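# Unlatch the silver case, open its lid, then let go

## Task

Release the latch on the silver case lying on the table, swing its lid open and leave it standing open; when done, no part of either robot may be in contact with anything on the table.

## Robot and tools

ROBOT. Two arms: left_arm (on the +y side) carries a left hand, right_arm a right hand. Each hand has four digits (index, middle, ring, thumb) driven by sixteen motors. Calibrated base positions in the scene frame: left_arm (+0.009, +0.368, 0) m, right_arm (-0.032, -0.238, 0) m, both turned almost not at all about z. A camera stand sits behind the arms.

FRAMES. Scene frame: origin at table-top height halfway between the nominal bases, +x out over the table, +z up, +y toward left_arm. Arm names do not match image left/right. Each hand has a hand point just beyond the index/middle knuckles on the palm side. Its axes: +z along straight fingers toward the tips; +y out of the palm face (palm surface at y = -0.062 m); +x across the palm away from the thumb on the right hand, toward the thumb on the left hand. Straight fingertips reach about 0.12 to 0.16 m along +z; bending fingers swings tips toward +y. A rigid mast near the wrist (x +0.05 to +0.10, z -0.16 to -0.11, up to y +0.06; x sign flipped on the left hand) can collide with things.

execute_actions(actions, cameras). actions is a list of actions; each action is a list of 1 to 15 rows, each row one 1/30 s control step; if fewer than 15 rows are given, the last one repeats, so each action lasts 0.5 s. Every row has exactly 48 numbers in [-1, 1] covering both arms, even if one stays still:
1-6: left_arm dx, dy, dz, rx, ry, rz.
7-22: left hand motor goals.
23-24: left current_limit, speed.
25-30: right_arm dx, dy, dz, rx, ry, rz.
31-46: right hand motor goals.
47-48: right current_limit, speed.
Arm numbers are offsets, not poses: displacement and rotation vector (rx, ry, rz) relative to that arm's Hand target at the start of the action, expressed along that target's own axes. All rows in one action refer to that same start, so a row is where to be, not a further step. Scale: 1.0 = 0.6 m or 180 degrees. A new action starts from the latest Hand target, so sending the same offset again moves further. All zeros re-requests the current target.
Hand motor order (per hand): index_mcp, index_abd, index_pip, index_dip, middle_mcp, middle_abd, middle_pip, middle_dip, ring_mcp, ring_abd, ring_pip, ring_dip, thumb_cmc, thumb_axl, thumb_mcp, thumb_ipl. These are absolute goal angles scaled linearly between each hinge's stops (-1 to +1). Straight values: _mcp -0.75, _abd 0.00, _pip -0.58, _dip -0.70, thumb_cmc -0.71, thumb_axl -0.68, thumb_mcp -0.23, thumb_ipl -0.17. Toward +1 the finger hinges curl toward the palm, _abd swings away from the thumb, thumb_cmc brings the thumb round in front of the palm. A 0 is a real goal; to leave a hand unchanged, send back its hand_goal, hand_current_limit and hand_speed. current_limit maps -1..+1 to 0..550 mA (floor 11 mA); very low values may not lift a finger. speed maps to (speed+1)/2 of 8.5 rad/s. Initial values: current_limit +0.4, speed -0.6; the last values sent persist.
cameras: list of names (cam_high, cam_low) or ["all"]; [] for none. Omitted/null gives all images only when actions is empty. An unknown name invalidates the call. An empty actions list just reports state and images.

zoom_image(camera, region): enlarged crop of cam_high or cam_low's latest image; region [x0, y0, x1, y1] in pixels from the top-left, at most 504 x 504. Images are 672x504.
read_manual(section): licence texts only.
finished_scene(scene): ends the current scene (integer 1 or 2); irreversible. Call only once the lid stays open and both hands are clear.

RESULTS. Per arm: end_effector_position (m) and end_effector_quat_wxyz in the scene frame, Hand target (the commanded pose after clipping, base for the next offsets), joint positions, velocities (omitted when all at rest), joint torques (include gravity; numbers 3 and 4 wrap at ±28 N m). Per hand, in motor order: hand_goal, hand_measured, hand_current_ma (positive pushes toward -1), hand_state (moving, goal, blocked, overload), hand_current_limit, hand_speed. Also motor temperatures; MOTOR HOT appears from 85 °C.

MOTION NOTES. The controller limits each step's orientation change to 40 degrees from the measured one and favours position when both cannot be reached. The hand often stops short of its target, and the right arm's elbow sags; command extra height, or send the remaining gap as a further offset. Reported positions may be a few centimetres off, more at long reach. Fingers only press while their goal lies past the contact surface.

AVOID. Dropping or knocking the case off the table, slamming or hard pushes on the case or table, letting go of moving parts, and any contact between the two hands or arms. A finger motor drawing 495 mA or more for about 5 s shuts down for 10 s; don't hold hard grips or stalls long. Long holds, stretched arms or pushes toward unreachable poses heat the arm; at 100 °C the arm drops (OVER-TEMPERATURE FAULT). To end a push, command the target back behind the hand point. Thinking time lets the scene run with the last command held.

CAMERAS. cam_high looks down from about (0.53, -0.18, 1.14) m; cam_low views from the front, near (1.17, -0.10, 0.38) m. Calibrations are approximate to a few millimetres and degrees.

Each tool is called after ">>>" as name(argument=value, ...) on one line, values as JSON.

## Session

>>> execute_actions(actions=[])

Scene clock: 0.00 s.
left_arm: end_effector_position=(+0.3033, +0.0574, +0.3874) hand_goal=(-0.754, +0.000, -0.576, -0.696, -0.754, +0.000, -0.576, -0.696, -0.754, +0.000, -0.576, -0.696, -0.714, -0.678, -0.226, -0.168) hand_measured=(-0.754, +0.000, -0.576, -0.696, -0.754, +0.000, -0.576, -0.696, -0.754, +0.000, -0.576, -0.696, -0.714, -0.678, -0.226, -0.168) hand_current_ma=(+0, +0, +0, +0, +0, +0, +0, +0, +0, +0, +0, +0, +0, +0, +0, +0) hand_state=(goal, goal, goal, goal, goal, goal, goal, goal, goal, goal, goal, goal, goal, goal, goal, goal) hand_current_limit=0.40 hand_speed=-0.60 end_effector_quat_wxyz=(+0.505, +0.570, +0.641, +0.094) | right_arm: end_effector_position=(+0.3491, -0.3721, +0.2290) hand_goal=(-0.754, +0.000, -0.576, -0.696, -0.754, +0.000, -0.576, -0.696, -0.754, +0.000, -0.576, -0.696, -0.714, -0.678, -0.226, -0.168) hand_measured=(-0.754, +0.000, -0.576, -0.696, -0.754, +0.000, -0.576, -0.696, -0.754, +0.000, -0.576, -0.696, -0.714, -0.678, -0.226, -0.168) hand_current_ma=(+0, +0, +0, +0, +0, +0, +0, +0, +0, +0, +0, +0, +0, +0, +0, +0) hand_state=(goal, goal, goal, goal, goal, goal, goal, goal, goal, goal, goal, goal, goal, goal, goal, goal) hand_current_limit=0.40 hand_speed=-0.60 end_effector_quat_wxyz=(+0.007, +0.941, +0.321, -0.102)
Joint positions: left_arm=[-1.189 0.945 0.91 -0.561 -0.573 -1.012] | right_arm=[-0.064 1.376 1.262 -1.637 0.097 0.821]
Joint velocities: within noise
Joint torques (N m): no reading
Motor temperatures (°C): left_arm=[29 29 30 30 31 29] | right_arm=[29 32 30 28 30 30]
Heat: left arm: hottest wrist yaw 31 °C; right arm: hottest shoulder 32 °C.
Hand target: left_arm +0.3042, +0.0550, +0.4018; +0.517, +0.563, +0.639, +0.088 | right_arm +0.3549, -0.3726, +0.2335; +0.009, +0.942, +0.321, -0.097

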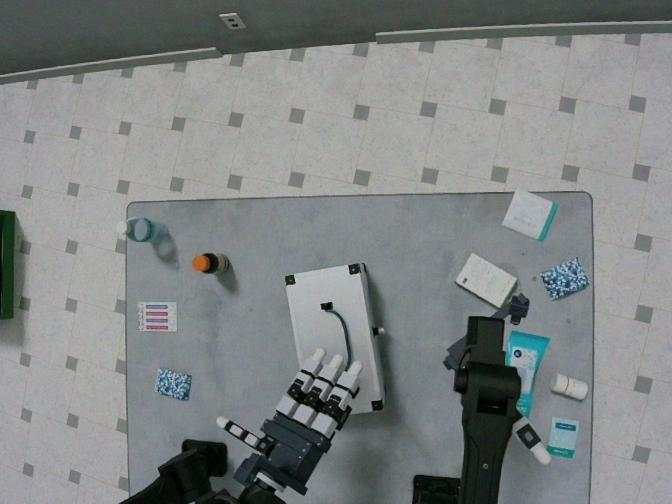

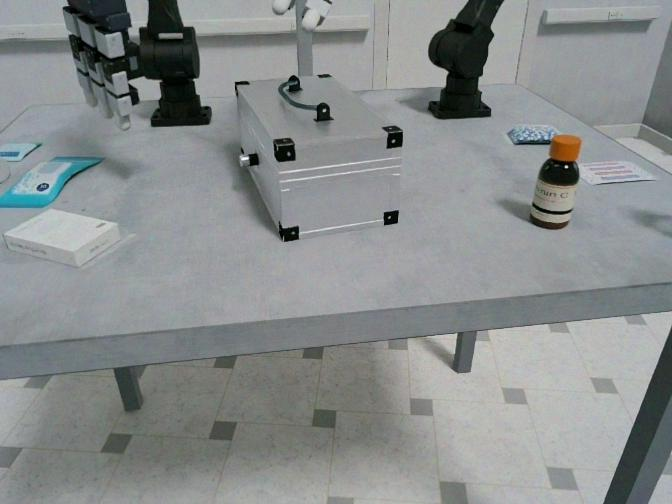

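>>> zoom_image(camera="cam_low", region=[220, 60, 420, 250])

>>> zoom_image(camera="cam_high", region=[260, 240, 420, 430])

Scaled by 2.520.

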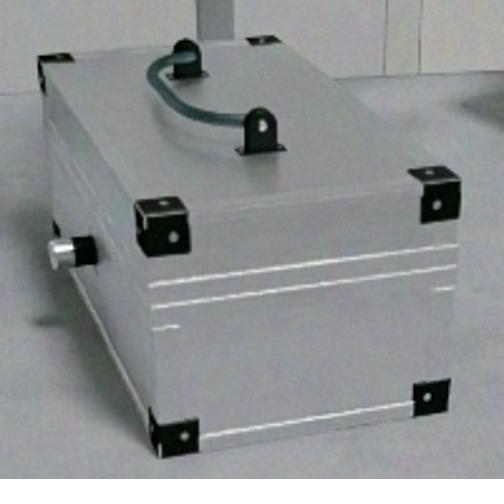

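Scaled by 2.653.

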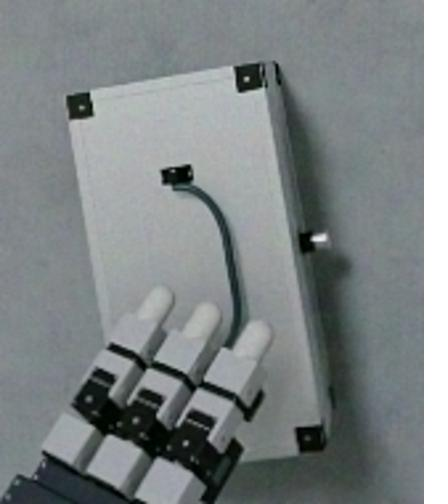

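>>> zoom_image(camera="cam_low", region=[225, 120, 305, 200])

>>> zoom_image(camera="cam_high", region=[340, 290, 420, 370])

Scaled by 6.300.

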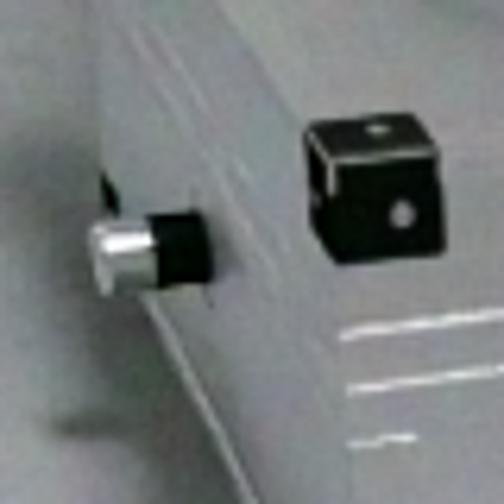

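Scaled by 6.300.

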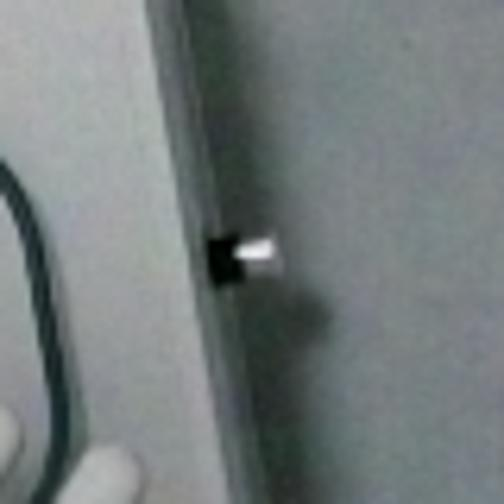

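>>> zoom_image(camera="cam_low", region=[265, 65, 345, 135])

Scaled by 6.300.

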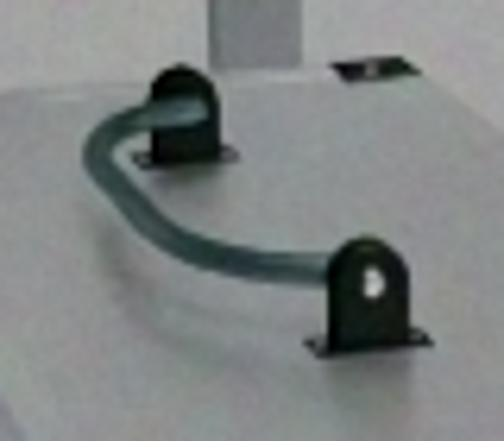

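>>> execute_actions(actions=[[[0,0,0,0,0,0,-0.754,0,-0.576,-0.696,-0.754,0,-0.576,-0.696,-0.754,0,-0.576,-0.696,-0.714,-0.678,-0.226,-0.168,0.4,-0.6,0,0,0,-0.0145,0.0603,0,-0.754,0,-0.576,-0.696,-0.754,0,-0.576,-0.696,-0.754,0,-0.576,-0.696,-0.714,-0.678,-0.226,-0.168,0.4,-0.6]],[[0,0,0,0,0,0,-0.754,0,-0.576,-0.696,-0.754,0,-0.576,-0.696,-0.754,0,-0.576,-0.696,-0.714,-0.678,-0.226,-0.168,0.4,-0.6,0,0,0,0,0,-0.1689,-0.3,0,-0.576,-0.696,-0.4,0,0,-0.4,-0.4,0,0,-0.4,-0.714,-0.678,-0.226,-0.168,0.4,-0.6]],[[0,0,0,0,0,0,-0.754,0,-0.576,-0.696,-0.754,0,-0.576,-0.696,-0.754,0,-0.576,-0.696,-0.714,-0.678,-0.226,-0.168,0.4,-0.6,0,0,0,0,0,-0.1689,0.1,0,-0.576,-0.696,-0.1,0,0.5,-0.1,-0.1,0,0.5,-0.1,-0.714,-0.678,-0.226,-0.168,0.4,-0.6]],[[0,0,0,0,0,0,-0.754,0,-0.576,-0.696,-0.754,0,-0.576,-0.696,-0.754,0,-0.576,-0.696,-0.714,-0.678,-0.226,-0.168,0.4,-0.6,0,0,0,0,0,-0.1689,0.479,0,-0.576,-0.696,0.068,0,0.88,-0.1,0.068,0,0.88,-0.1,-0.714,-0.678,-0.226,-0.168,0.4,-0.6]],[[0,0,0,0,0,0,-0.754,0,-0.576,-0.696,-0.754,0,-0.576,-0.696,-0.754,0,-0.576,-0.696,-0.714,-0.678,-0.226,-0.168,0.4,-0.6,0,0,0,0,0,-0.1689,0.479,0,-0.576,-0.696,0.068,0,0.88,-0.1,0.068,0,0.88,-0.1,-0.714,-0.678,-0.226,-0.168,0.4,-0.6]],[[0,0,0,0,0,0,-0.754,0,-0.576,-0.696,-0.754,0,-0.576,-0.696,-0.754,0,-0.576,-0.696,-0.714,-0.678,-0.226,-0.168,0.4,-0.6,0,0,0,0,0,-0.1689,0.479,0,-0.576,-0.696,0.068,0,0.88,-0.1,0.068,0,0.88,-0.1,-0.714,-0.678,-0.226,-0.168,0.4,-0.6]]], cameras=["all"])

Scene clock: 77.50 s.
left_arm: end_effector_position=(+0.3033, +0.0574, +0.3874) hand_goal=(-0.754, +0.000, -0.576, -0.696, -0.754, +0.000, -0.576, -0.696, -0.754, +0.000, -0.576, -0.696, -0.714, -0.678, -0.226, -0.168) hand_measured=(-0.758, +0.000, -0.576, -0.696, -0.758, +0.000, -0.576, -0.696, -0.758, +0.000, -0.576, -0.696, -0.718, -0.678, -0.226, -0.168) hand_current_ma=(-2, +0, +0, +0, -2, +0, +0, +0, -2, +0, +0, +0, -2, +0, +0, +0) hand_state=(goal, goal, goal, goal, goal, goal, goal, goal, goal, goal, goal, goal, goal, goal, goal, goal) hand_current_limit=0.40 hand_speed=-0.60 end_effector_quat_wxyz=(+0.505, +0.570, +0.641, +0.094) | right_arm: end_effector_position=(+0.3420, -0.3676, +0.2265) hand_goal=(+0.478, +0.000, -0.576, -0.696, +0.068, +0.000, +0.880, -0.100, +0.068, +0.000, +0.880, -0.100, -0.714, -0.678, -0.226, -0.168) hand_measured=(+0.456, +0.000, -0.576, -0.696, +0.052, +0.000, +0.876, -0.102, +0.052, +0.000, +0.876, -0.102, -0.714, -0.678, -0.224, -0.168) hand_current_ma=(-91, +0, -2, +0, -67, +0, -16, -8, -66, +0, -15, -9, -1, +3, +13, +1) hand_state=(blocked, goal, goal, goal, goal, goal, goal, goal, goal, goal, goal, goal, goal, goal, goal, goal) hand_current_limit=0.40 hand_speed=-0.60 end_effector_quat_wxyz=(-0.020, +0.003, +0.999, -0.027)
Joint positions: left_arm=[-1.189 0.945 0.91 -0.561 -0.573 -1.012] | right_arm=[-0.482 1.421 1.326 -1.485 0.067 -2.083]
Joint torques (N m): left_arm=[0.73 -5.07 11.38 1.66 -0.49 0.12] | right_arm=[-0.44 -10.64 12.85 0.09 -0.08 -0.09]
Motor temperatures (°C): left_arm=[29 30 39 31 31 29] | right_arm=[29 33 38 28 30 30]
Heat: left arm: hottest elbow 39 °C; right arm: hottest elbow 38 °C.
Hand target: left_arm +0.3042, +0.0550, +0.4018; +0.517, +0.563, +0.639, +0.088 | right_arm +0.3550, -0.3727, +0.2337; +0.000, -0.084, +0.996, +0.000
Off the commanded pose: left_arm 0.015 m, 2 deg | right_arm 0.016 m, 11 deg.
joint sent to its limit (right arm) — joint 6 (wrist roll), lower limit. The joint targets are off in orientation, not in position.

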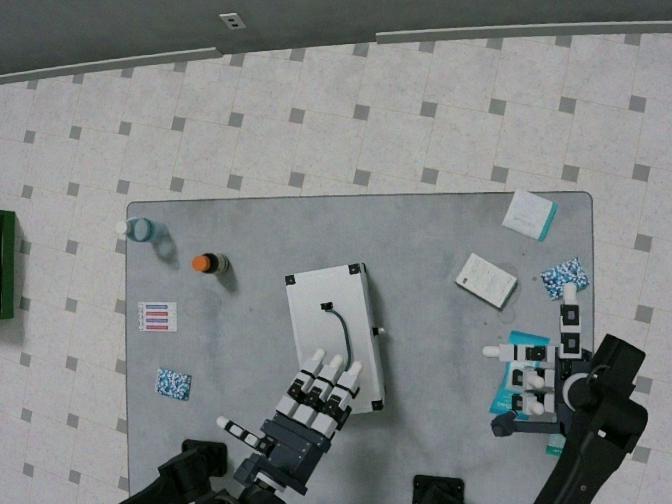

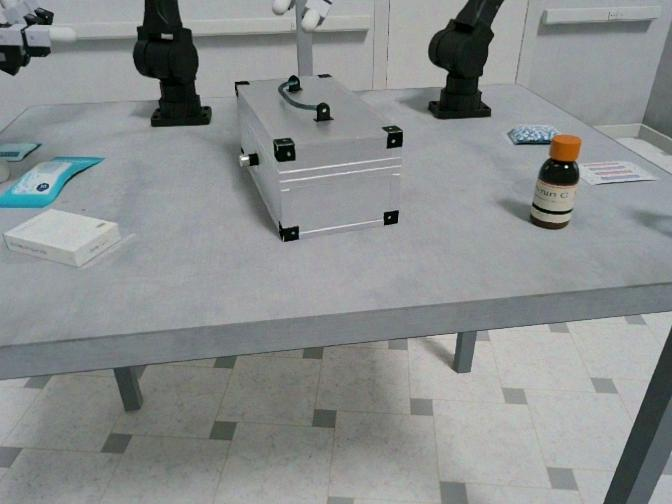

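>>> execute_actions(actions=[[[0,0,0,0,0,0,-0.754,0,-0.576,-0.696,-0.754,0,-0.576,-0.696,-0.754,0,-0.576,-0.696,-0.714,-0.678,-0.226,-0.168,0.4,-0.6,-0.0347,0.134,0.14,0,0,0,0.479,0,-0.576,-0.696,0.068,0,0.88,-0.1,0.068,0,0.88,-0.1,-0.714,-0.678,-0.226,-0.168,0.4,-0.6]],[[0,0,0,0,0,0,-0.754,0,-0.576,-0.696,-0.754,0,-0.576,-0.696,-0.754,0,-0.576,-0.696,-0.714,-0.678,-0.226,-0.168,0.4,-0.6,-0.0097,0.0575,0.1367,0,0,0,0.479,0,-0.576,-0.696,0.068,0,0.88,-0.1,0.068,0,0.88,-0.1,-0.714,-0.678,-0.226,-0.168,0.4,-0.6]]], cameras=["all"])

Scene clock: 89.10 s.
left_arm: end_effector_position=(+0.3033, +0.0574, +0.3874) hand_goal=(-0.754, +0.000, -0.576, -0.696, -0.754, +0.000, -0.576, -0.696, -0.754, +0.000, -0.576, -0.696, -0.714, -0.678, -0.226, -0.168) hand_measured=(-0.758, +0.000, -0.576, -0.696, -0.758, +0.000, -0.576, -0.696, -0.758, +0.000, -0.576, -0.696, -0.718, -0.678, -0.226, -0.168) hand_current_ma=(-2, +0, +0, +0, -2, +0, +0, +0, -2, +0, +0, +0, -2, +0, +0, +0) hand_state=(goal, goal, goal, goal, goal, goal, goal, goal, goal, goal, goal, goal, goal, goal, goal, goal) hand_current_limit=0.40 hand_speed=-0.60 end_effector_quat_wxyz=(+0.505, +0.570, +0.641, +0.094) | right_arm: end_effector_position=(+0.3580, -0.2562, +0.0745) hand_goal=(+0.478, +0.000, -0.576, -0.696, +0.068, +0.000, +0.880, -0.100, +0.068, +0.000, +0.880, -0.100, -0.714, -0.678, -0.226, -0.168) hand_measured=(+0.462, +0.000, -0.576, -0.696, +0.056, +0.000, +0.876, -0.102, +0.056, +0.000, +0.876, -0.102, -0.714, -0.678, -0.222, -0.168) hand_current_ma=(-67, +0, -2, +0, -51, +0, -11, -8, -49, +0, -11, -9, +0, +3, +15, +1) hand_state=(goal, goal, goal, goal, goal, goal, goal, goal, goal, goal, goal, goal, goal, goal, goal, goal) hand_current_limit=0.40 hand_speed=-0.60 end_effector_quat_wxyz=(+0.004, -0.087, +0.996, -0.002)
Joint positions: left_arm=[-1.189 0.945 0.91 -0.561 -0.573 -1.012] | right_arm=[-0.23 1.501 0.978 -1.039 0.002 -2.013]
Joint torques (N m): left_arm=[0.73 -5.07 11.38 1.65 -0.49 0.12] | right_arm=[-0.67 -11.52 8.21 0.68 -0.36 0.13]
Heat: left arm: hottest elbow 40 °C; right arm: hottest elbow 38 °C.
Hand target: left_arm +0.3042, +0.0550, +0.4018; +0.517, +0.563, +0.639, +0.088 | right_arm +0.3620, -0.2549, +0.0675; +0.000, -0.084, +0.996, +0.000
Off the commanded pose: left_arm 0.015 m, 2 deg | right_arm 0.008 m, 1 deg.

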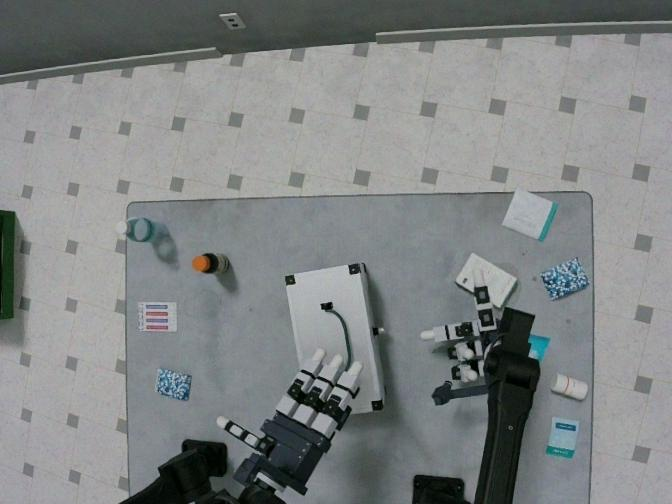

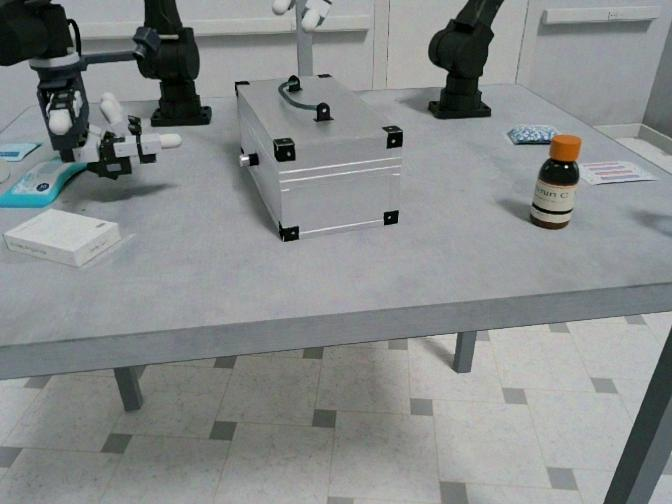

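>>> execute_actions(actions=[[[0,0,0,0,0,0,-0.754,0,-0.576,-0.696,-0.754,0,-0.576,-0.696,-0.754,0,-0.576,-0.696,-0.714,-0.678,-0.226,-0.168,0.4,-0.6,0,0,0,0,0,0,0.479,0,-0.576,-0.696,0.479,0,0.95,-0.696,0.479,0,0.95,-0.696,-0.714,-0.678,-0.226,-0.168,0.4,-0.6]],[[0,0,0,0,0,0,-0.754,0,-0.576,-0.696,-0.754,0,-0.576,-0.696,-0.754,0,-0.576,-0.696,-0.714,-0.678,-0.226,-0.168,0.4,-0.6,-0.04,0.1065,0.0567,0,0,0,0.479,0,-0.576,-0.696,0.479,0,0.95,-0.696,0.479,0,0.95,-0.696,-0.714,-0.678,-0.226,-0.168,0.4,-0.6]]], cameras=["all"])

>>> zoom_image(camera="cam_low", region=[180, 60, 360, 260])

>>> zoom_image(camera="cam_high", region=[340, 290, 440, 390])

Scene clock: 109.73 s.
left_arm: end_effector_position=(+0.3033, +0.0574, +0.3874) hand_goal=(-0.754, +0.000, -0.576, -0.696, -0.754, +0.000, -0.576, -0.696, -0.754, +0.000, -0.576, -0.696, -0.714, -0.678, -0.226, -0.168) hand_measured=(-0.758, +0.000, -0.576, -0.696, -0.758, +0.000, -0.576, -0.696, -0.758, +0.000, -0.576, -0.696, -0.718, -0.678, -0.226, -0.168) hand_current_ma=(-2, +0, +0, +0, -2, +0, +0, +0, -2, +0, +0, +0, -2, +0, +0, +0) hand_state=(goal, goal, goal, goal, goal, goal, goal, goal, goal, goal, goal, goal, goal, goal, goal, goal) hand_current_limit=0.40 hand_speed=-0.60 end_effector_quat_wxyz=(+0.505, +0.570, +0.641, +0.094) | right_arm: end_effector_position=(+0.3742, -0.1854, +0.0447) hand_goal=(+0.478, +0.000, -0.576, -0.696, +0.478, +0.000, +0.950, -0.696, +0.478, +0.000, +0.950, -0.696, -0.714, -0.678, -0.226, -0.168) hand_measured=(+0.462, +0.000, -0.576, -0.696, +0.462, +0.000, +0.948, -0.694, +0.462, +0.000, +0.948, -0.694, -0.714, -0.678, -0.222, -0.168) hand_current_ma=(-67, +0, -2, +0, -66, +0, -6, +9, -67, +0, -6, +10, -1, +3, +15, +1) hand_state=(goal, goal, goal, goal, goal, goal, goal, goal, goal, goal, goal, goal, goal, goal, goal, goal) hand_current_limit=0.40 hand_speed=-0.60 end_effector_quat_wxyz=(+0.010, -0.093, +0.996, -0.002)
Joint positions: left_arm=[-1.189 0.945 0.91 -0.561 -0.573 -1.012] | right_arm=[-0.049 1.552 0.943 -0.943 0 -1.843]
Joint torques (N m): left_arm=[0.73 -5.07 11.38 1.66 -0.48 0.12] | right_arm=[-1.32 -11.58 7.45 0.8 -0.27 0.15]
Heat: left arm: hottest elbow 40 °C; right arm: hottest elbow 37 °C.
Hand target: left_arm +0.3042, +0.0550, +0.4018; +0.517, +0.563, +0.639, +0.088 | right_arm +0.3749, -0.1879, +0.0334; +0.000, -0.085, +0.996, +0.000
Off the commanded pose: left_arm 0.015 m, 2 deg | right_arm 0.011 m, 1 deg.

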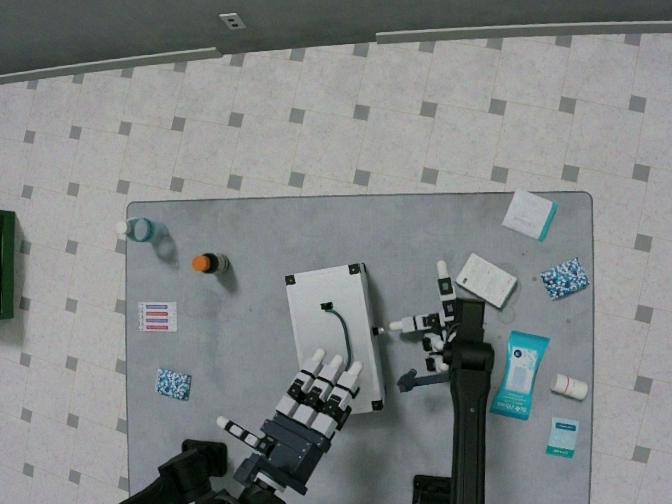

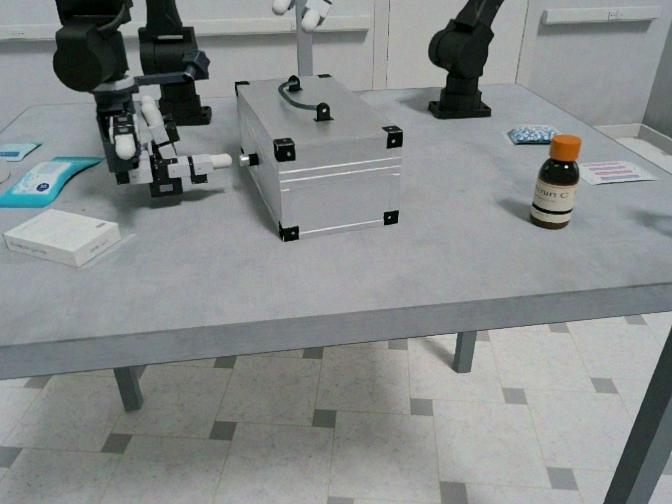

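Scaled by 2.520.

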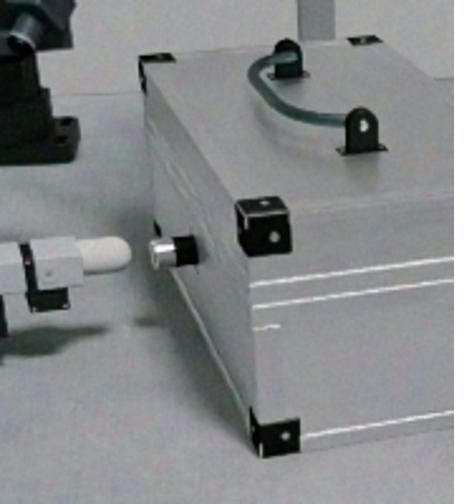

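Scaled by 5.040.

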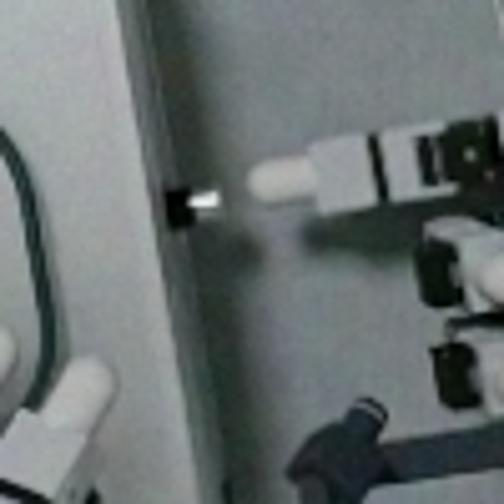

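>>> execute_actions(actions=[[[0,0,0,0,0,0,-0.754,0,-0.576,-0.696,-0.754,0,-0.576,-0.696,-0.754,0,-0.576,-0.696,-0.714,-0.678,-0.226,-0.168,0.4,-0.6,0.008,0.02,0,0,0,0,0.479,0,-0.576,-0.696,0.479,0,0.95,-0.696,0.479,0,0.95,-0.696,-0.714,-0.678,-0.226,-0.168,0.4,-0.6]],[[0,0,0,0,0,0,-0.754,0,-0.576,-0.696,-0.754,0,-0.576,-0.696,-0.754,0,-0.576,-0.696,-0.714,-0.678,-0.226,-0.168,0.4,-0.6,0,0.017,0,0,0,0,0.479,0,-0.576,-0.696,0.479,0,0.95,-0.696,0.479,0,0.95,-0.696,-0.714,-0.678,-0.226,-0.168,0.4,-0.6]]], cameras=["all"])

>>> zoom_image(camera="cam_low", region=[180, 60, 360, 260])

>>> zoom_image(camera="cam_high", region=[340, 290, 440, 390])

Scene clock: 116.50 s.
left_arm: end_effector_position=(+0.3033, +0.0574, +0.3874) hand_goal=(-0.754, +0.000, -0.576, -0.696, -0.754, +0.000, -0.576, -0.696, -0.754, +0.000, -0.576, -0.696, -0.714, -0.678, -0.226, -0.168) hand_measured=(-0.758, +0.000, -0.576, -0.696, -0.758, +0.000, -0.576, -0.696, -0.758, +0.000, -0.576, -0.696, -0.718, -0.678, -0.226, -0.168) hand_current_ma=(-2, +0, +0, +0, -2, +0, +0, +0, -2, +0, +0, +0, -2, +0, +0, +0) hand_state=(goal, goal, goal, goal, goal, goal, goal, goal, goal, goal, goal, goal, goal, goal, goal, goal) hand_current_limit=0.40 hand_speed=-0.60 end_effector_quat_wxyz=(+0.505, +0.570, +0.641, +0.094) | right_arm: end_effector_position=(+0.3694, -0.1725, +0.0387) hand_goal=(+0.478, +0.000, -0.576, -0.696, +0.478, +0.000, +0.950, -0.696, +0.478, +0.000, +0.950, -0.696, -0.714, -0.678, -0.226, -0.168) hand_measured=(+0.466, +0.006, -0.576, -0.696, +0.462, +0.000, +0.948, -0.694, +0.462, +0.000, +0.948, -0.694, -0.714, -0.678, -0.222, -0.168) hand_current_ma=(-49, +20, -2, +0, -66, +0, -6, +9, -67, +0, -6, +10, -1, +3, +15, +1) hand_state=(goal, goal, goal, goal, goal, goal, goal, goal, goal, goal, goal, goal, goal, goal, goal, goal) hand_current_limit=0.40 hand_speed=-0.60 end_effector_quat_wxyz=(+0.003, -0.084, +0.996, -0.002)
Joint positions: left_arm=[-1.189 0.945 0.91 -0.561 -0.573 -1.012] | right_arm=[-0.016 1.552 0.925 -0.937 0.003 -1.791]
Joint torques (N m): left_arm=[0.73 -5.13 11.38 1.66 -0.49 0.12] | right_arm=[-0.09 -13.63 6.63 0.73 -0.42 0.18]
Heat: left arm: hottest elbow 40 °C; right arm: hottest elbow 36 °C.
Hand target: left_arm +0.3042, +0.0550, +0.4018; +0.517, +0.563, +0.639, +0.088 | right_arm +0.3664, -0.1668, +0.0335; +0.000, -0.084, +0.996, +0.000
Off the commanded pose: left_arm 0.015 m, 2 deg | right_arm 0.008 m, 0 deg.

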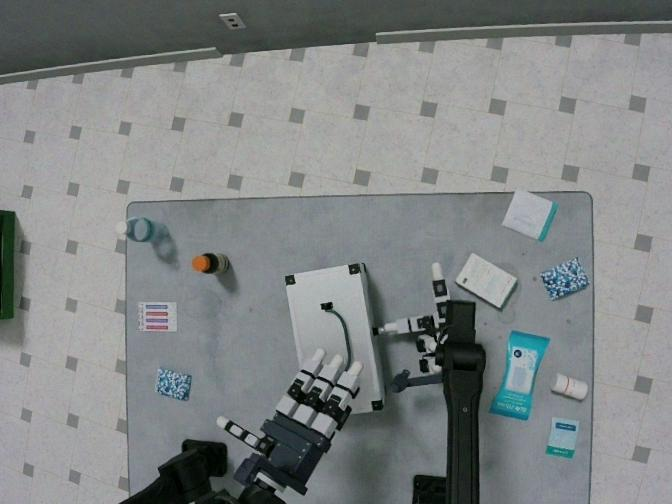

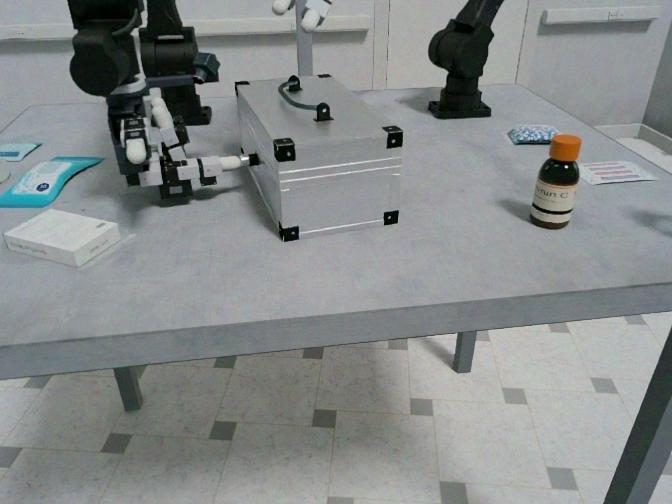

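Scaled by 2.520.

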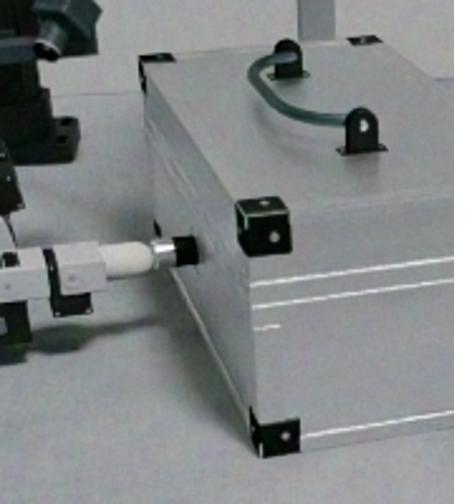

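Scaled by 5.040.

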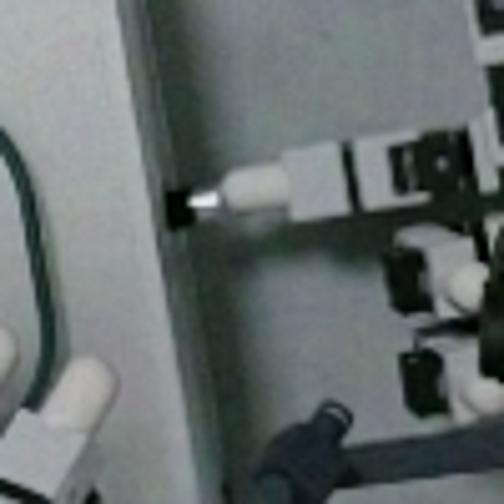

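>>> execute_actions(actions=[[[0,0,0,0,0,0,-0.754,0,-0.576,-0.696,-0.754,0,-0.576,-0.696,-0.754,0,-0.576,-0.696,-0.714,-0.678,-0.226,-0.168,0.4,-0.6,0,0.013,0,0,0,0,0.479,0,-0.576,-0.696,0.479,0,0.95,-0.696,0.479,0,0.95,-0.696,-0.714,-0.678,-0.226,-0.168,0.4,-0.6]],[[0,0,0,0,0,0,-0.754,0,-0.576,-0.696,-0.754,0,-0.576,-0.696,-0.754,0,-0.576,-0.696,-0.714,-0.678,-0.226,-0.168,0.4,-0.6,0,0.017,0,0,0,0,0.479,0,-0.576,-0.696,0.479,0,0.95,-0.696,0.479,0,0.95,-0.696,-0.714,-0.678,-0.226,-0.168,0.4,-0.6]]], cameras=["all"])

>>> zoom_image(camera="cam_low", region=[180, 60, 360, 260])

>>> zoom_image(camera="cam_high", region=[340, 290, 440, 390])

Scene clock: 121.87 s.
left_arm: end_effector_position=(+0.3033, +0.0574, +0.3874) hand_goal=(-0.754, +0.000, -0.576, -0.696, -0.754, +0.000, -0.576, -0.696, -0.754, +0.000, -0.576, -0.696, -0.714, -0.678, -0.226, -0.168) hand_measured=(-0.758, +0.000, -0.576, -0.696, -0.758, +0.000, -0.576, -0.696, -0.758, +0.000, -0.576, -0.696, -0.718, -0.678, -0.226, -0.168) hand_current_ma=(-2, +0, +0, +0, -2, +0, +0, +0, -2, +0, +0, +0, -2, +0, +0, +0) hand_state=(goal, goal, goal, goal, goal, goal, goal, goal, goal, goal, goal, goal, goal, goal, goal, goal) hand_current_limit=0.40 hand_speed=-0.60 end_effector_quat_wxyz=(+0.505, +0.570, +0.641, +0.094) | right_arm: end_effector_position=(+0.3679, -0.1646, +0.0352) hand_goal=(+0.478, +0.000, -0.576, -0.696, +0.478, +0.000, +0.950, -0.696, +0.478, +0.000, +0.950, -0.696, -0.714, -0.678, -0.226, -0.168) hand_measured=(+0.482, +0.022, -0.570, -0.692, +0.462, +0.000, +0.948, -0.694, +0.462, +0.000, +0.948, -0.694, -0.714, -0.678, -0.222, -0.168) hand_current_ma=(+16, +77, +23, +13, -66, +0, -6, +9, -67, +0, -6, +10, -1, +3, +15, +1) hand_state=(goal, blocked, goal, goal, goal, goal, goal, goal, goal, goal, goal, goal, goal, goal, goal, goal) hand_current_limit=0.40 hand_speed=-0.60 end_effector_quat_wxyz=(-0.001, -0.071, +0.997, -0.005)
Joint positions: left_arm=[-1.189 0.945 0.91 -0.561 -0.573 -1.012] | right_arm=[0.008 1.552 0.916 -0.937 0.01 -1.743]
Joint torques (N m): left_arm=[0.73 -5.13 11.38 1.66 -0.49 0.12] | right_arm=[2.08 -13.63 6.61 0.73 -0.72 0.09]
Heat: left arm: hottest elbow 40 °C; right arm: hottest elbow 36 °C.
Hand target: left_arm +0.3042, +0.0550, +0.4018; +0.517, +0.563, +0.639, +0.088 | right_arm +0.3634, -0.1491, +0.0335; +0.000, -0.084, +0.996, +0.000
Off the commanded pose: left_arm 0.015 m, 2 deg | right_arm 0.016 m, 2 deg.

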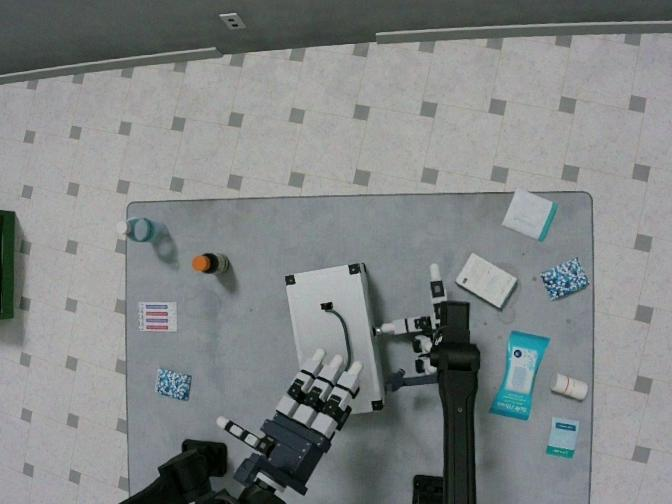

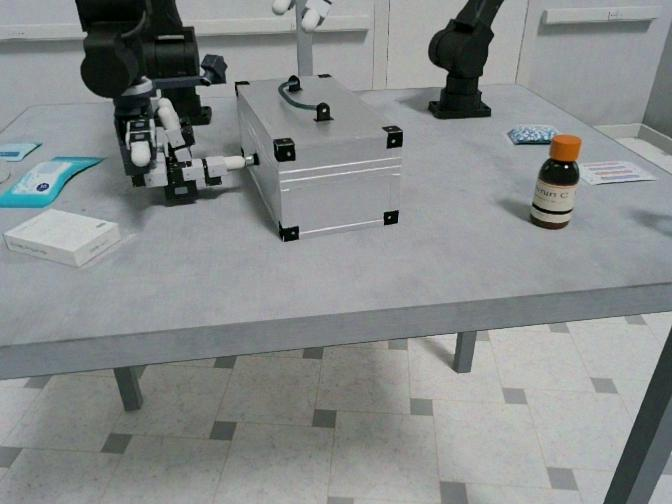

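Scaled by 2.520.

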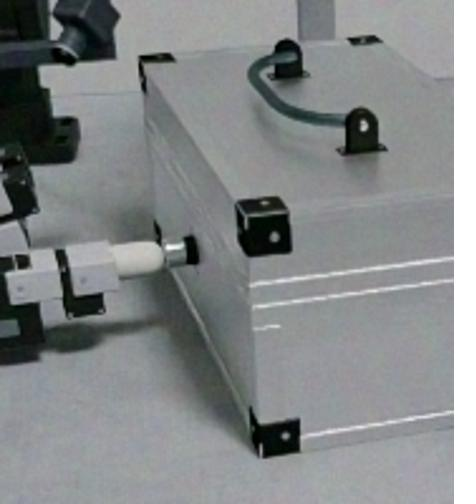

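Scaled by 5.040.

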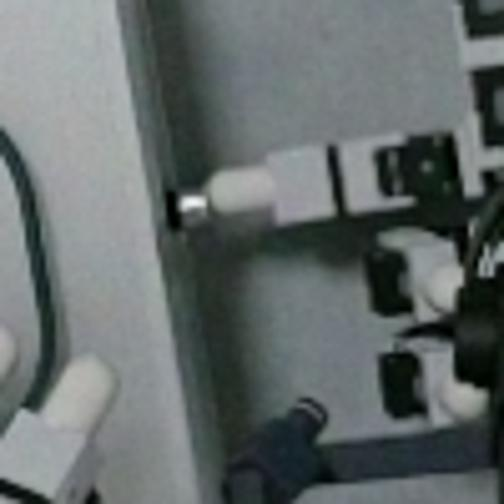

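>>> execute_actions(actions=[[[0,0,0,0,0,0,-0.754,0,-0.576,-0.696,-0.754,0,-0.576,-0.696,-0.754,0,-0.576,-0.696,-0.714,-0.678,-0.226,-0.168,0.4,-0.6,0.003,0.015,0,0,0,0,0.479,0,-0.576,-0.696,0.479,0,0.95,-0.696,0.479,0,0.95,-0.696,-0.714,-0.678,-0.226,-0.168,0.4,-0.6]],[[0,0,0,0,0,0,-0.754,0,-0.576,-0.696,-0.754,0,-0.576,-0.696,-0.754,0,-0.576,-0.696,-0.714,-0.678,-0.226,-0.168,0.4,-0.6,0,0.015,0,0,0,0,0.479,0,-0.576,-0.696,0.479,0,0.95,-0.696,0.479,0,0.95,-0.696,-0.714,-0.678,-0.226,-0.168,0.4,-0.6]]], cameras=["all"])

>>> zoom_image(camera="cam_low", region=[180, 60, 360, 260])

>>> zoom_image(camera="cam_high", region=[340, 290, 440, 390])

Scene clock: 132.43 s.
left_arm: end_effector_position=(+0.3033, +0.0574, +0.3874) hand_goal=(-0.754, +0.000, -0.576, -0.696, -0.754, +0.000, -0.576, -0.696, -0.754, +0.000, -0.576, -0.696, -0.714, -0.678, -0.226, -0.168) hand_measured=(-0.758, +0.000, -0.576, -0.696, -0.758, +0.000, -0.576, -0.696, -0.758, +0.000, -0.576, -0.696, -0.718, -0.678, -0.226, -0.168) hand_current_ma=(-2, +0, +0, +0, -2, +0, +0, +0, -2, +0, +0, +0, -2, +0, +0, +0) hand_state=(goal, goal, goal, goal, goal, goal, goal, goal, goal, goal, goal, goal, goal, goal, goal, goal) hand_current_limit=0.40 hand_speed=-0.60 end_effector_quat_wxyz=(+0.505, +0.570, +0.641, +0.094) | right_arm: end_effector_position=(+0.3668, -0.1628, +0.0318) hand_goal=(+0.478, +0.000, -0.576, -0.696, +0.478, +0.000, +0.950, -0.696, +0.478, +0.000, +0.950, -0.696, -0.714, -0.678, -0.226, -0.168) hand_measured=(+0.496, +0.040, -0.558, -0.686, +0.462, +0.000, +0.948, -0.694, +0.462, +0.000, +0.948, -0.694, -0.714, -0.678, -0.222, -0.168) hand_current_ma=(+81, +145, +72, +41, -66, +0, -6, +9, -67, +0, -6, +10, -1, +3, +15, +1) hand_state=(goal, blocked, goal, goal, goal, goal, goal, goal, goal, goal, goal, goal, goal, goal, goal, goal) hand_current_limit=0.40 hand_speed=-0.60 end_effector_quat_wxyz=(-0.004, -0.050, +0.999, -0.012)
Joint positions: left_arm=[-1.189 0.945 0.91 -0.561 -0.573 -1.012] | right_arm=[0.02 1.547 0.903 -0.934 0.025 -1.687]
Joint torques (N m): left_arm=[0.67 -5.07 11.38 1.65 -0.48 0.12] | right_arm=[3.96 -14.33 6.45 0.8 -1.38 -0.03]
Heat: left arm: hottest elbow 41 °C; right arm: hottest elbow 36 °C.
Hand target: left_arm +0.3042, +0.0550, +0.4018; +0.517, +0.563, +0.639, +0.088 | right_arm +0.3587, -0.1317, +0.0335; +0.000, -0.084, +0.996, +0.000
Off the commanded pose: left_arm 0.015 m, 2 deg | right_arm 0.032 m, 4 deg.

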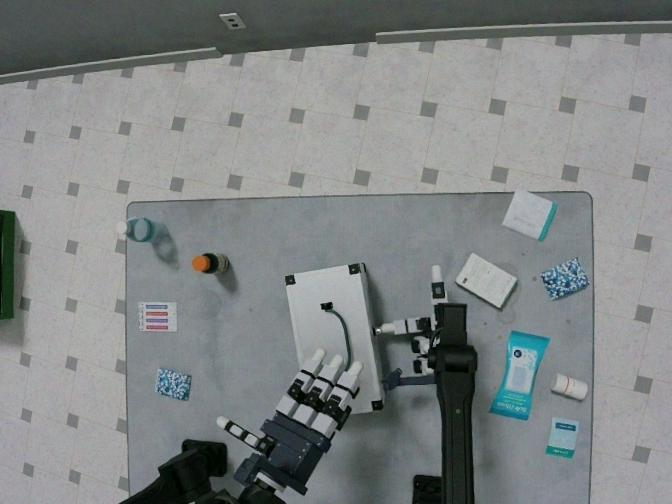

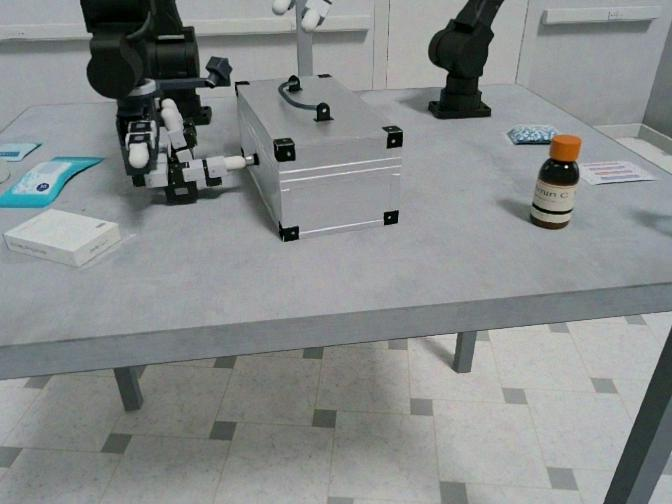

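Scaled by 2.520.

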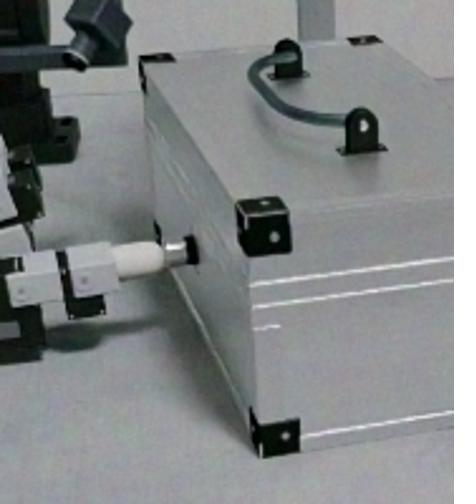

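Scaled by 5.040.

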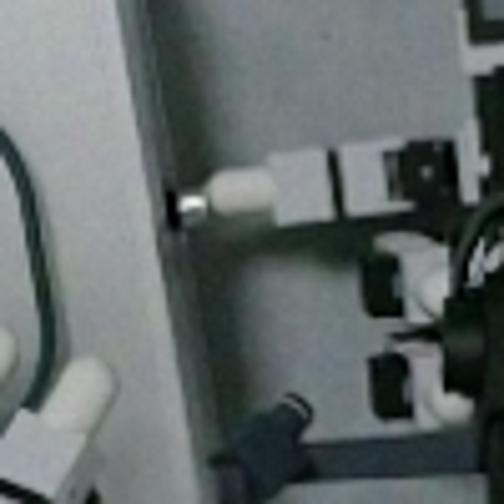

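>>> execute_actions(actions=[[[0,0,0,0,0,0,-0.754,0,-0.576,-0.696,-0.754,0,-0.576,-0.696,-0.754,0,-0.576,-0.696,-0.714,-0.678,-0.226,-0.168,0.4,-0.6,0,-0.04,0,0,0,0,0.479,0,-0.576,-0.696,0.479,0,0.95,-0.696,0.479,0,0.95,-0.696,-0.714,-0.678,-0.226,-0.168,0.4,-0.6]],[[0,0,0,0,0,0,-0.754,0,-0.576,-0.696,-0.754,0,-0.576,-0.696,-0.754,0,-0.576,-0.696,-0.714,-0.678,-0.226,-0.168,0.4,-0.6,0,-0.06,0,0,0,0,0.479,0,-0.576,-0.696,0.479,0,0.95,-0.696,0.479,0,0.95,-0.696,-0.714,-0.678,-0.226,-0.168,0.4,-0.6]]], cameras=["all"])

>>> zoom_image(camera="cam_low", region=[200, 60, 330, 260])

>>> zoom_image(camera="cam_high", region=[340, 290, 440, 390])

Scene clock: 194.37 s.
left_arm: end_effector_position=(+0.3033, +0.0574, +0.3874) hand_goal=(-0.754, +0.000, -0.576, -0.696, -0.754, +0.000, -0.576, -0.696, -0.754, +0.000, -0.576, -0.696, -0.714, -0.678, -0.226, -0.168) hand_measured=(-0.758, +0.000, -0.576, -0.696, -0.758, +0.000, -0.576, -0.696, -0.758, +0.000, -0.576, -0.696, -0.718, -0.678, -0.226, -0.168) hand_current_ma=(-2, +0, +0, +0, -2, +0, +0, +0, -2, +0, +0, +0, -2, +0, +0, +0) hand_state=(goal, goal, goal, goal, goal, goal, goal, goal, goal, goal, goal, goal, goal, goal, goal, goal) hand_current_limit=0.40 hand_speed=-0.60 end_effector_quat_wxyz=(+0.505, +0.570, +0.641, +0.094) | right_arm: end_effector_position=(+0.3606, -0.1890, +0.0338) hand_goal=(+0.478, +0.000, -0.576, -0.696, +0.478, +0.000, +0.950, -0.696, +0.478, +0.000, +0.950, -0.696, -0.714, -0.678, -0.226, -0.168) hand_measured=(+0.470, -0.004, -0.576, -0.694, +0.462, +0.000, +0.948, -0.694, +0.462, +0.000, +0.948, -0.694, -0.714, -0.678, -0.222, -0.168) hand_current_ma=(-29, -12, +1, +9, -66, +0, -6, +9, -67, +0, -6, +10, -1, +3, +15, +1) hand_state=(goal, goal, goal, goal, goal, goal, goal, goal, goal, goal, goal, goal, goal, goal, goal, goal) hand_current_limit=0.40 hand_speed=-0.60 end_effector_quat_wxyz=(-0.002, -0.081, +0.997, -0.001)
Joint positions: left_arm=[-1.189 0.945 0.91 -0.561 -0.573 -1.012] | right_arm=[-0.06 1.547 0.903 -0.93 0.003 -1.83]
Joint torques (N m): left_arm=[0.73 -5.13 11.38 1.65 -0.48 0.12] | right_arm=[-1.44 -11.69 9.06 0.44 -0.4 -0.1]
Heat: left arm: hottest elbow 41 °C; right arm: hottest elbow 35 °C.
Hand target: left_arm +0.3042, +0.0550, +0.4018; +0.517, +0.563, +0.639, +0.088 | right_arm +0.3688, -0.1908, +0.0335; +0.000, -0.084, +0.996, +0.000
Off the commanded pose: left_arm 0.015 m, 2 deg | right_arm 0.008 m, 0 deg.

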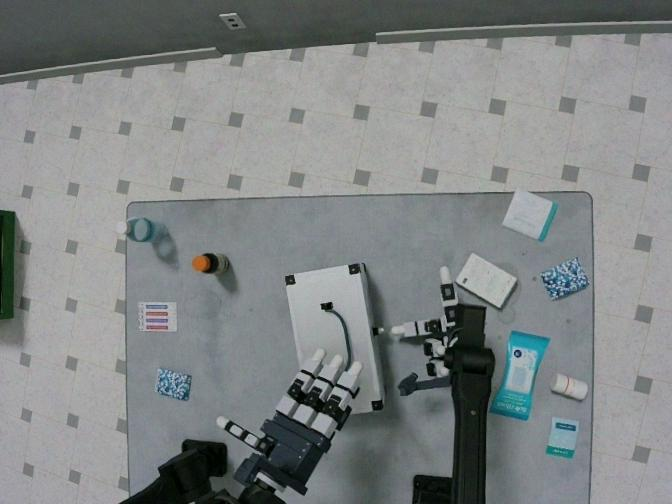

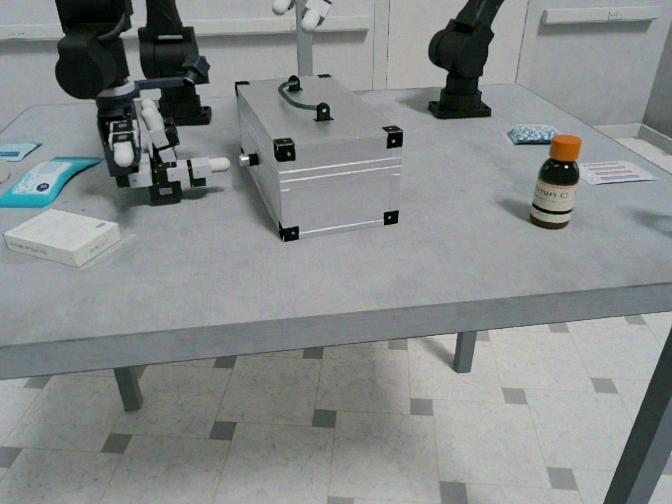

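Scaled by 2.520.

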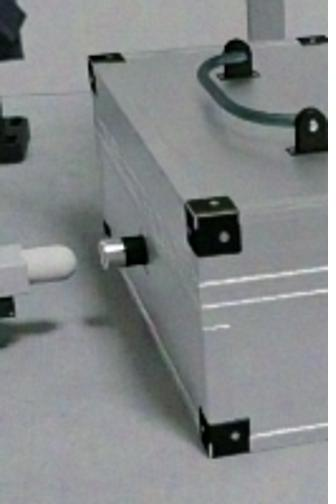

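Scaled by 5.040.

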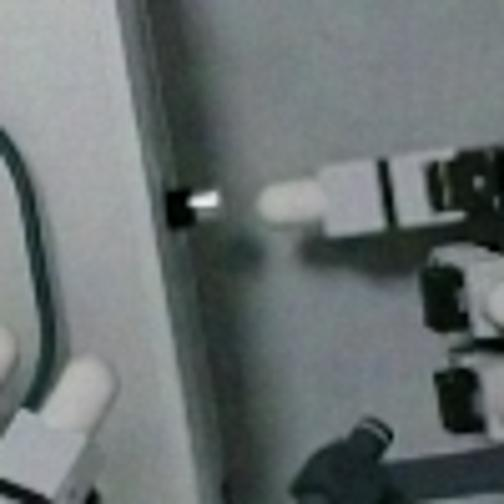

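>>> execute_actions(actions=[[[0,0,0,0.1246,-0.0128,0.1445,-0.754,0,-0.285,-0.333,-0.754,0,-0.285,-0.333,0.479,0,0.81,-0.696,-0.714,-0.678,-0.226,-0.168,0.4,-0.6,0,0,0,0,0,0,0.479,0,-0.576,-0.696,0.479,0,0.95,-0.696,0.479,0,0.95,-0.696,-0.714,-0.678,-0.226,-0.168,0.4,-0.6]],[[0,0,0,0.1246,-0.0128,0.1445,-0.754,0,-0.285,-0.333,-0.754,0,-0.285,-0.333,0.479,0,0.81,-0.696,-0.714,-0.678,-0.226,-0.168,0.4,-0.6,0,0,0,0,0,0,0.479,0,-0.576,-0.696,0.479,0,0.95,-0.696,0.479,0,0.95,-0.696,-0.714,-0.678,-0.226,-0.168,0.4,-0.6]],[[0,0,0,0.1246,-0.0128,0.1445,-0.754,0,-0.285,-0.333,-0.754,0,-0.285,-0.333,0.479,0,0.81,-0.696,-0.714,-0.678,-0.226,-0.168,0.4,-0.6,0,0,0,0,0,0,0.479,0,-0.576,-0.696,0.479,0,0.95,-0.696,0.479,0,0.95,-0.696,-0.714,-0.678,-0.226,-0.168,0.4,-0.6]]], cameras=["all"])

Scene clock: 229.87 s.
left_arm: end_effector_position=(+0.2940, +0.0568, +0.3839) hand_goal=(-0.754, +0.000, -0.286, -0.334, -0.754, +0.000, -0.286, -0.334, +0.478, +0.000, +0.810, -0.696, -0.714, -0.678, -0.226, -0.168) hand_measured=(-0.758, +0.000, -0.290, -0.338, -0.758, +0.000, -0.290, -0.338, +0.460, +0.000, +0.808, -0.696, -0.718, -0.678, -0.224, -0.168) hand_current_ma=(-2, +0, -2, -2, -2, +0, -2, -2, -18, +0, -1, +0, -2, +0, +1, +0) hand_state=(goal, goal, goal, goal, goal, goal, goal, goal, goal, goal, goal, goal, goal, goal, goal, goal) hand_current_limit=0.40 hand_speed=-0.60 end_effector_quat_wxyz=(+0.069, +0.993, +0.086, +0.045) | right_arm: end_effector_position=(+0.3605, -0.1890, +0.0338) hand_goal=(+0.478, +0.000, -0.576, -0.696, +0.478, +0.000, +0.950, -0.696, +0.478, +0.000, +0.950, -0.696, -0.714, -0.678, -0.226, -0.168) hand_measured=(+0.470, -0.004, -0.576, -0.694, +0.462, +0.000, +0.948, -0.694, +0.462, +0.000, +0.948, -0.694, -0.714, -0.678, -0.222, -0.168) hand_current_ma=(-29, -12, +1, +9, -66, +0, -6, +9, -67, +0, -6, +10, -1, +3, +15, +1) hand_state=(goal, goal, goal, goal, goal, goal, goal, goal, goal, goal, goal, goal, goal, goal, goal, goal) hand_current_limit=0.40 hand_speed=-0.60 end_effector_quat_wxyz=(-0.002, -0.081, +0.997, -0.001)
Joint positions: left_arm=[-0.718 1.165 1.454 -1.698 0.029 0.662] | right_arm=[-0.06 1.547 0.903 -0.93 0.003 -1.83]
Joint torques (N m): left_arm=[1.85 -5.83 12.1 -0.03 -0.06 0.08] | right_arm=[-1.44 -11.87 9.07 0.42 -0.4 -0.07]
Heat: left arm: hottest elbow 42 °C; right arm: hottest elbow 38 °C.
Hand target: left_arm +0.3042, +0.0550, +0.4018; +0.015, +0.997, +0.082, +0.005 | right_arm +0.3688, -0.1909, +0.0335; +0.000, -0.084, +0.996, +0.000
Off the commanded pose: left_arm 0.021 m, 8 deg | right_arm 0.008 m, 0 deg.
joint sent to its limit (left arm) — joint 4 (wrist pitch), lower limit. The joint targets are off in orientation, not in position.

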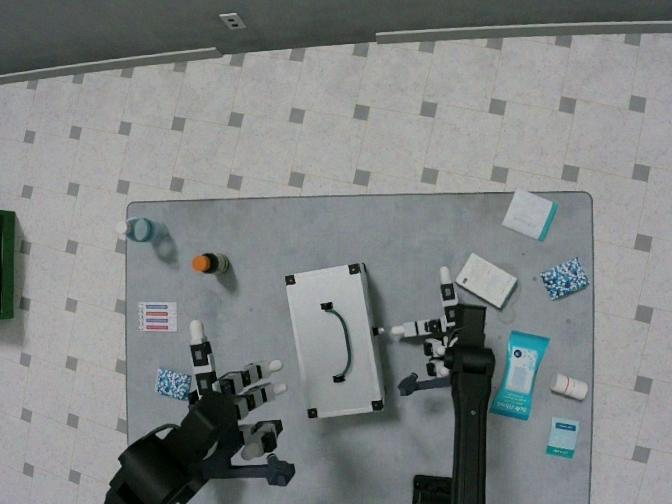

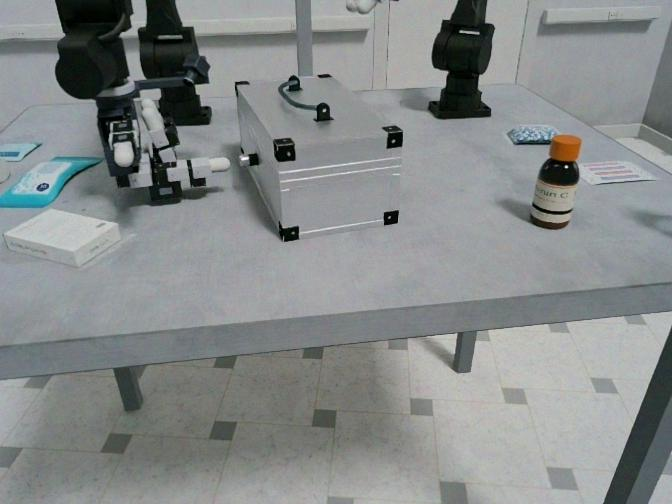

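>>> zoom_image(camera="cam_high", region=[270, 250, 400, 430])

Scaled by 2.800.

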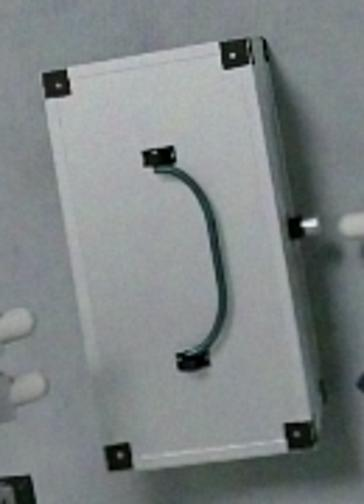

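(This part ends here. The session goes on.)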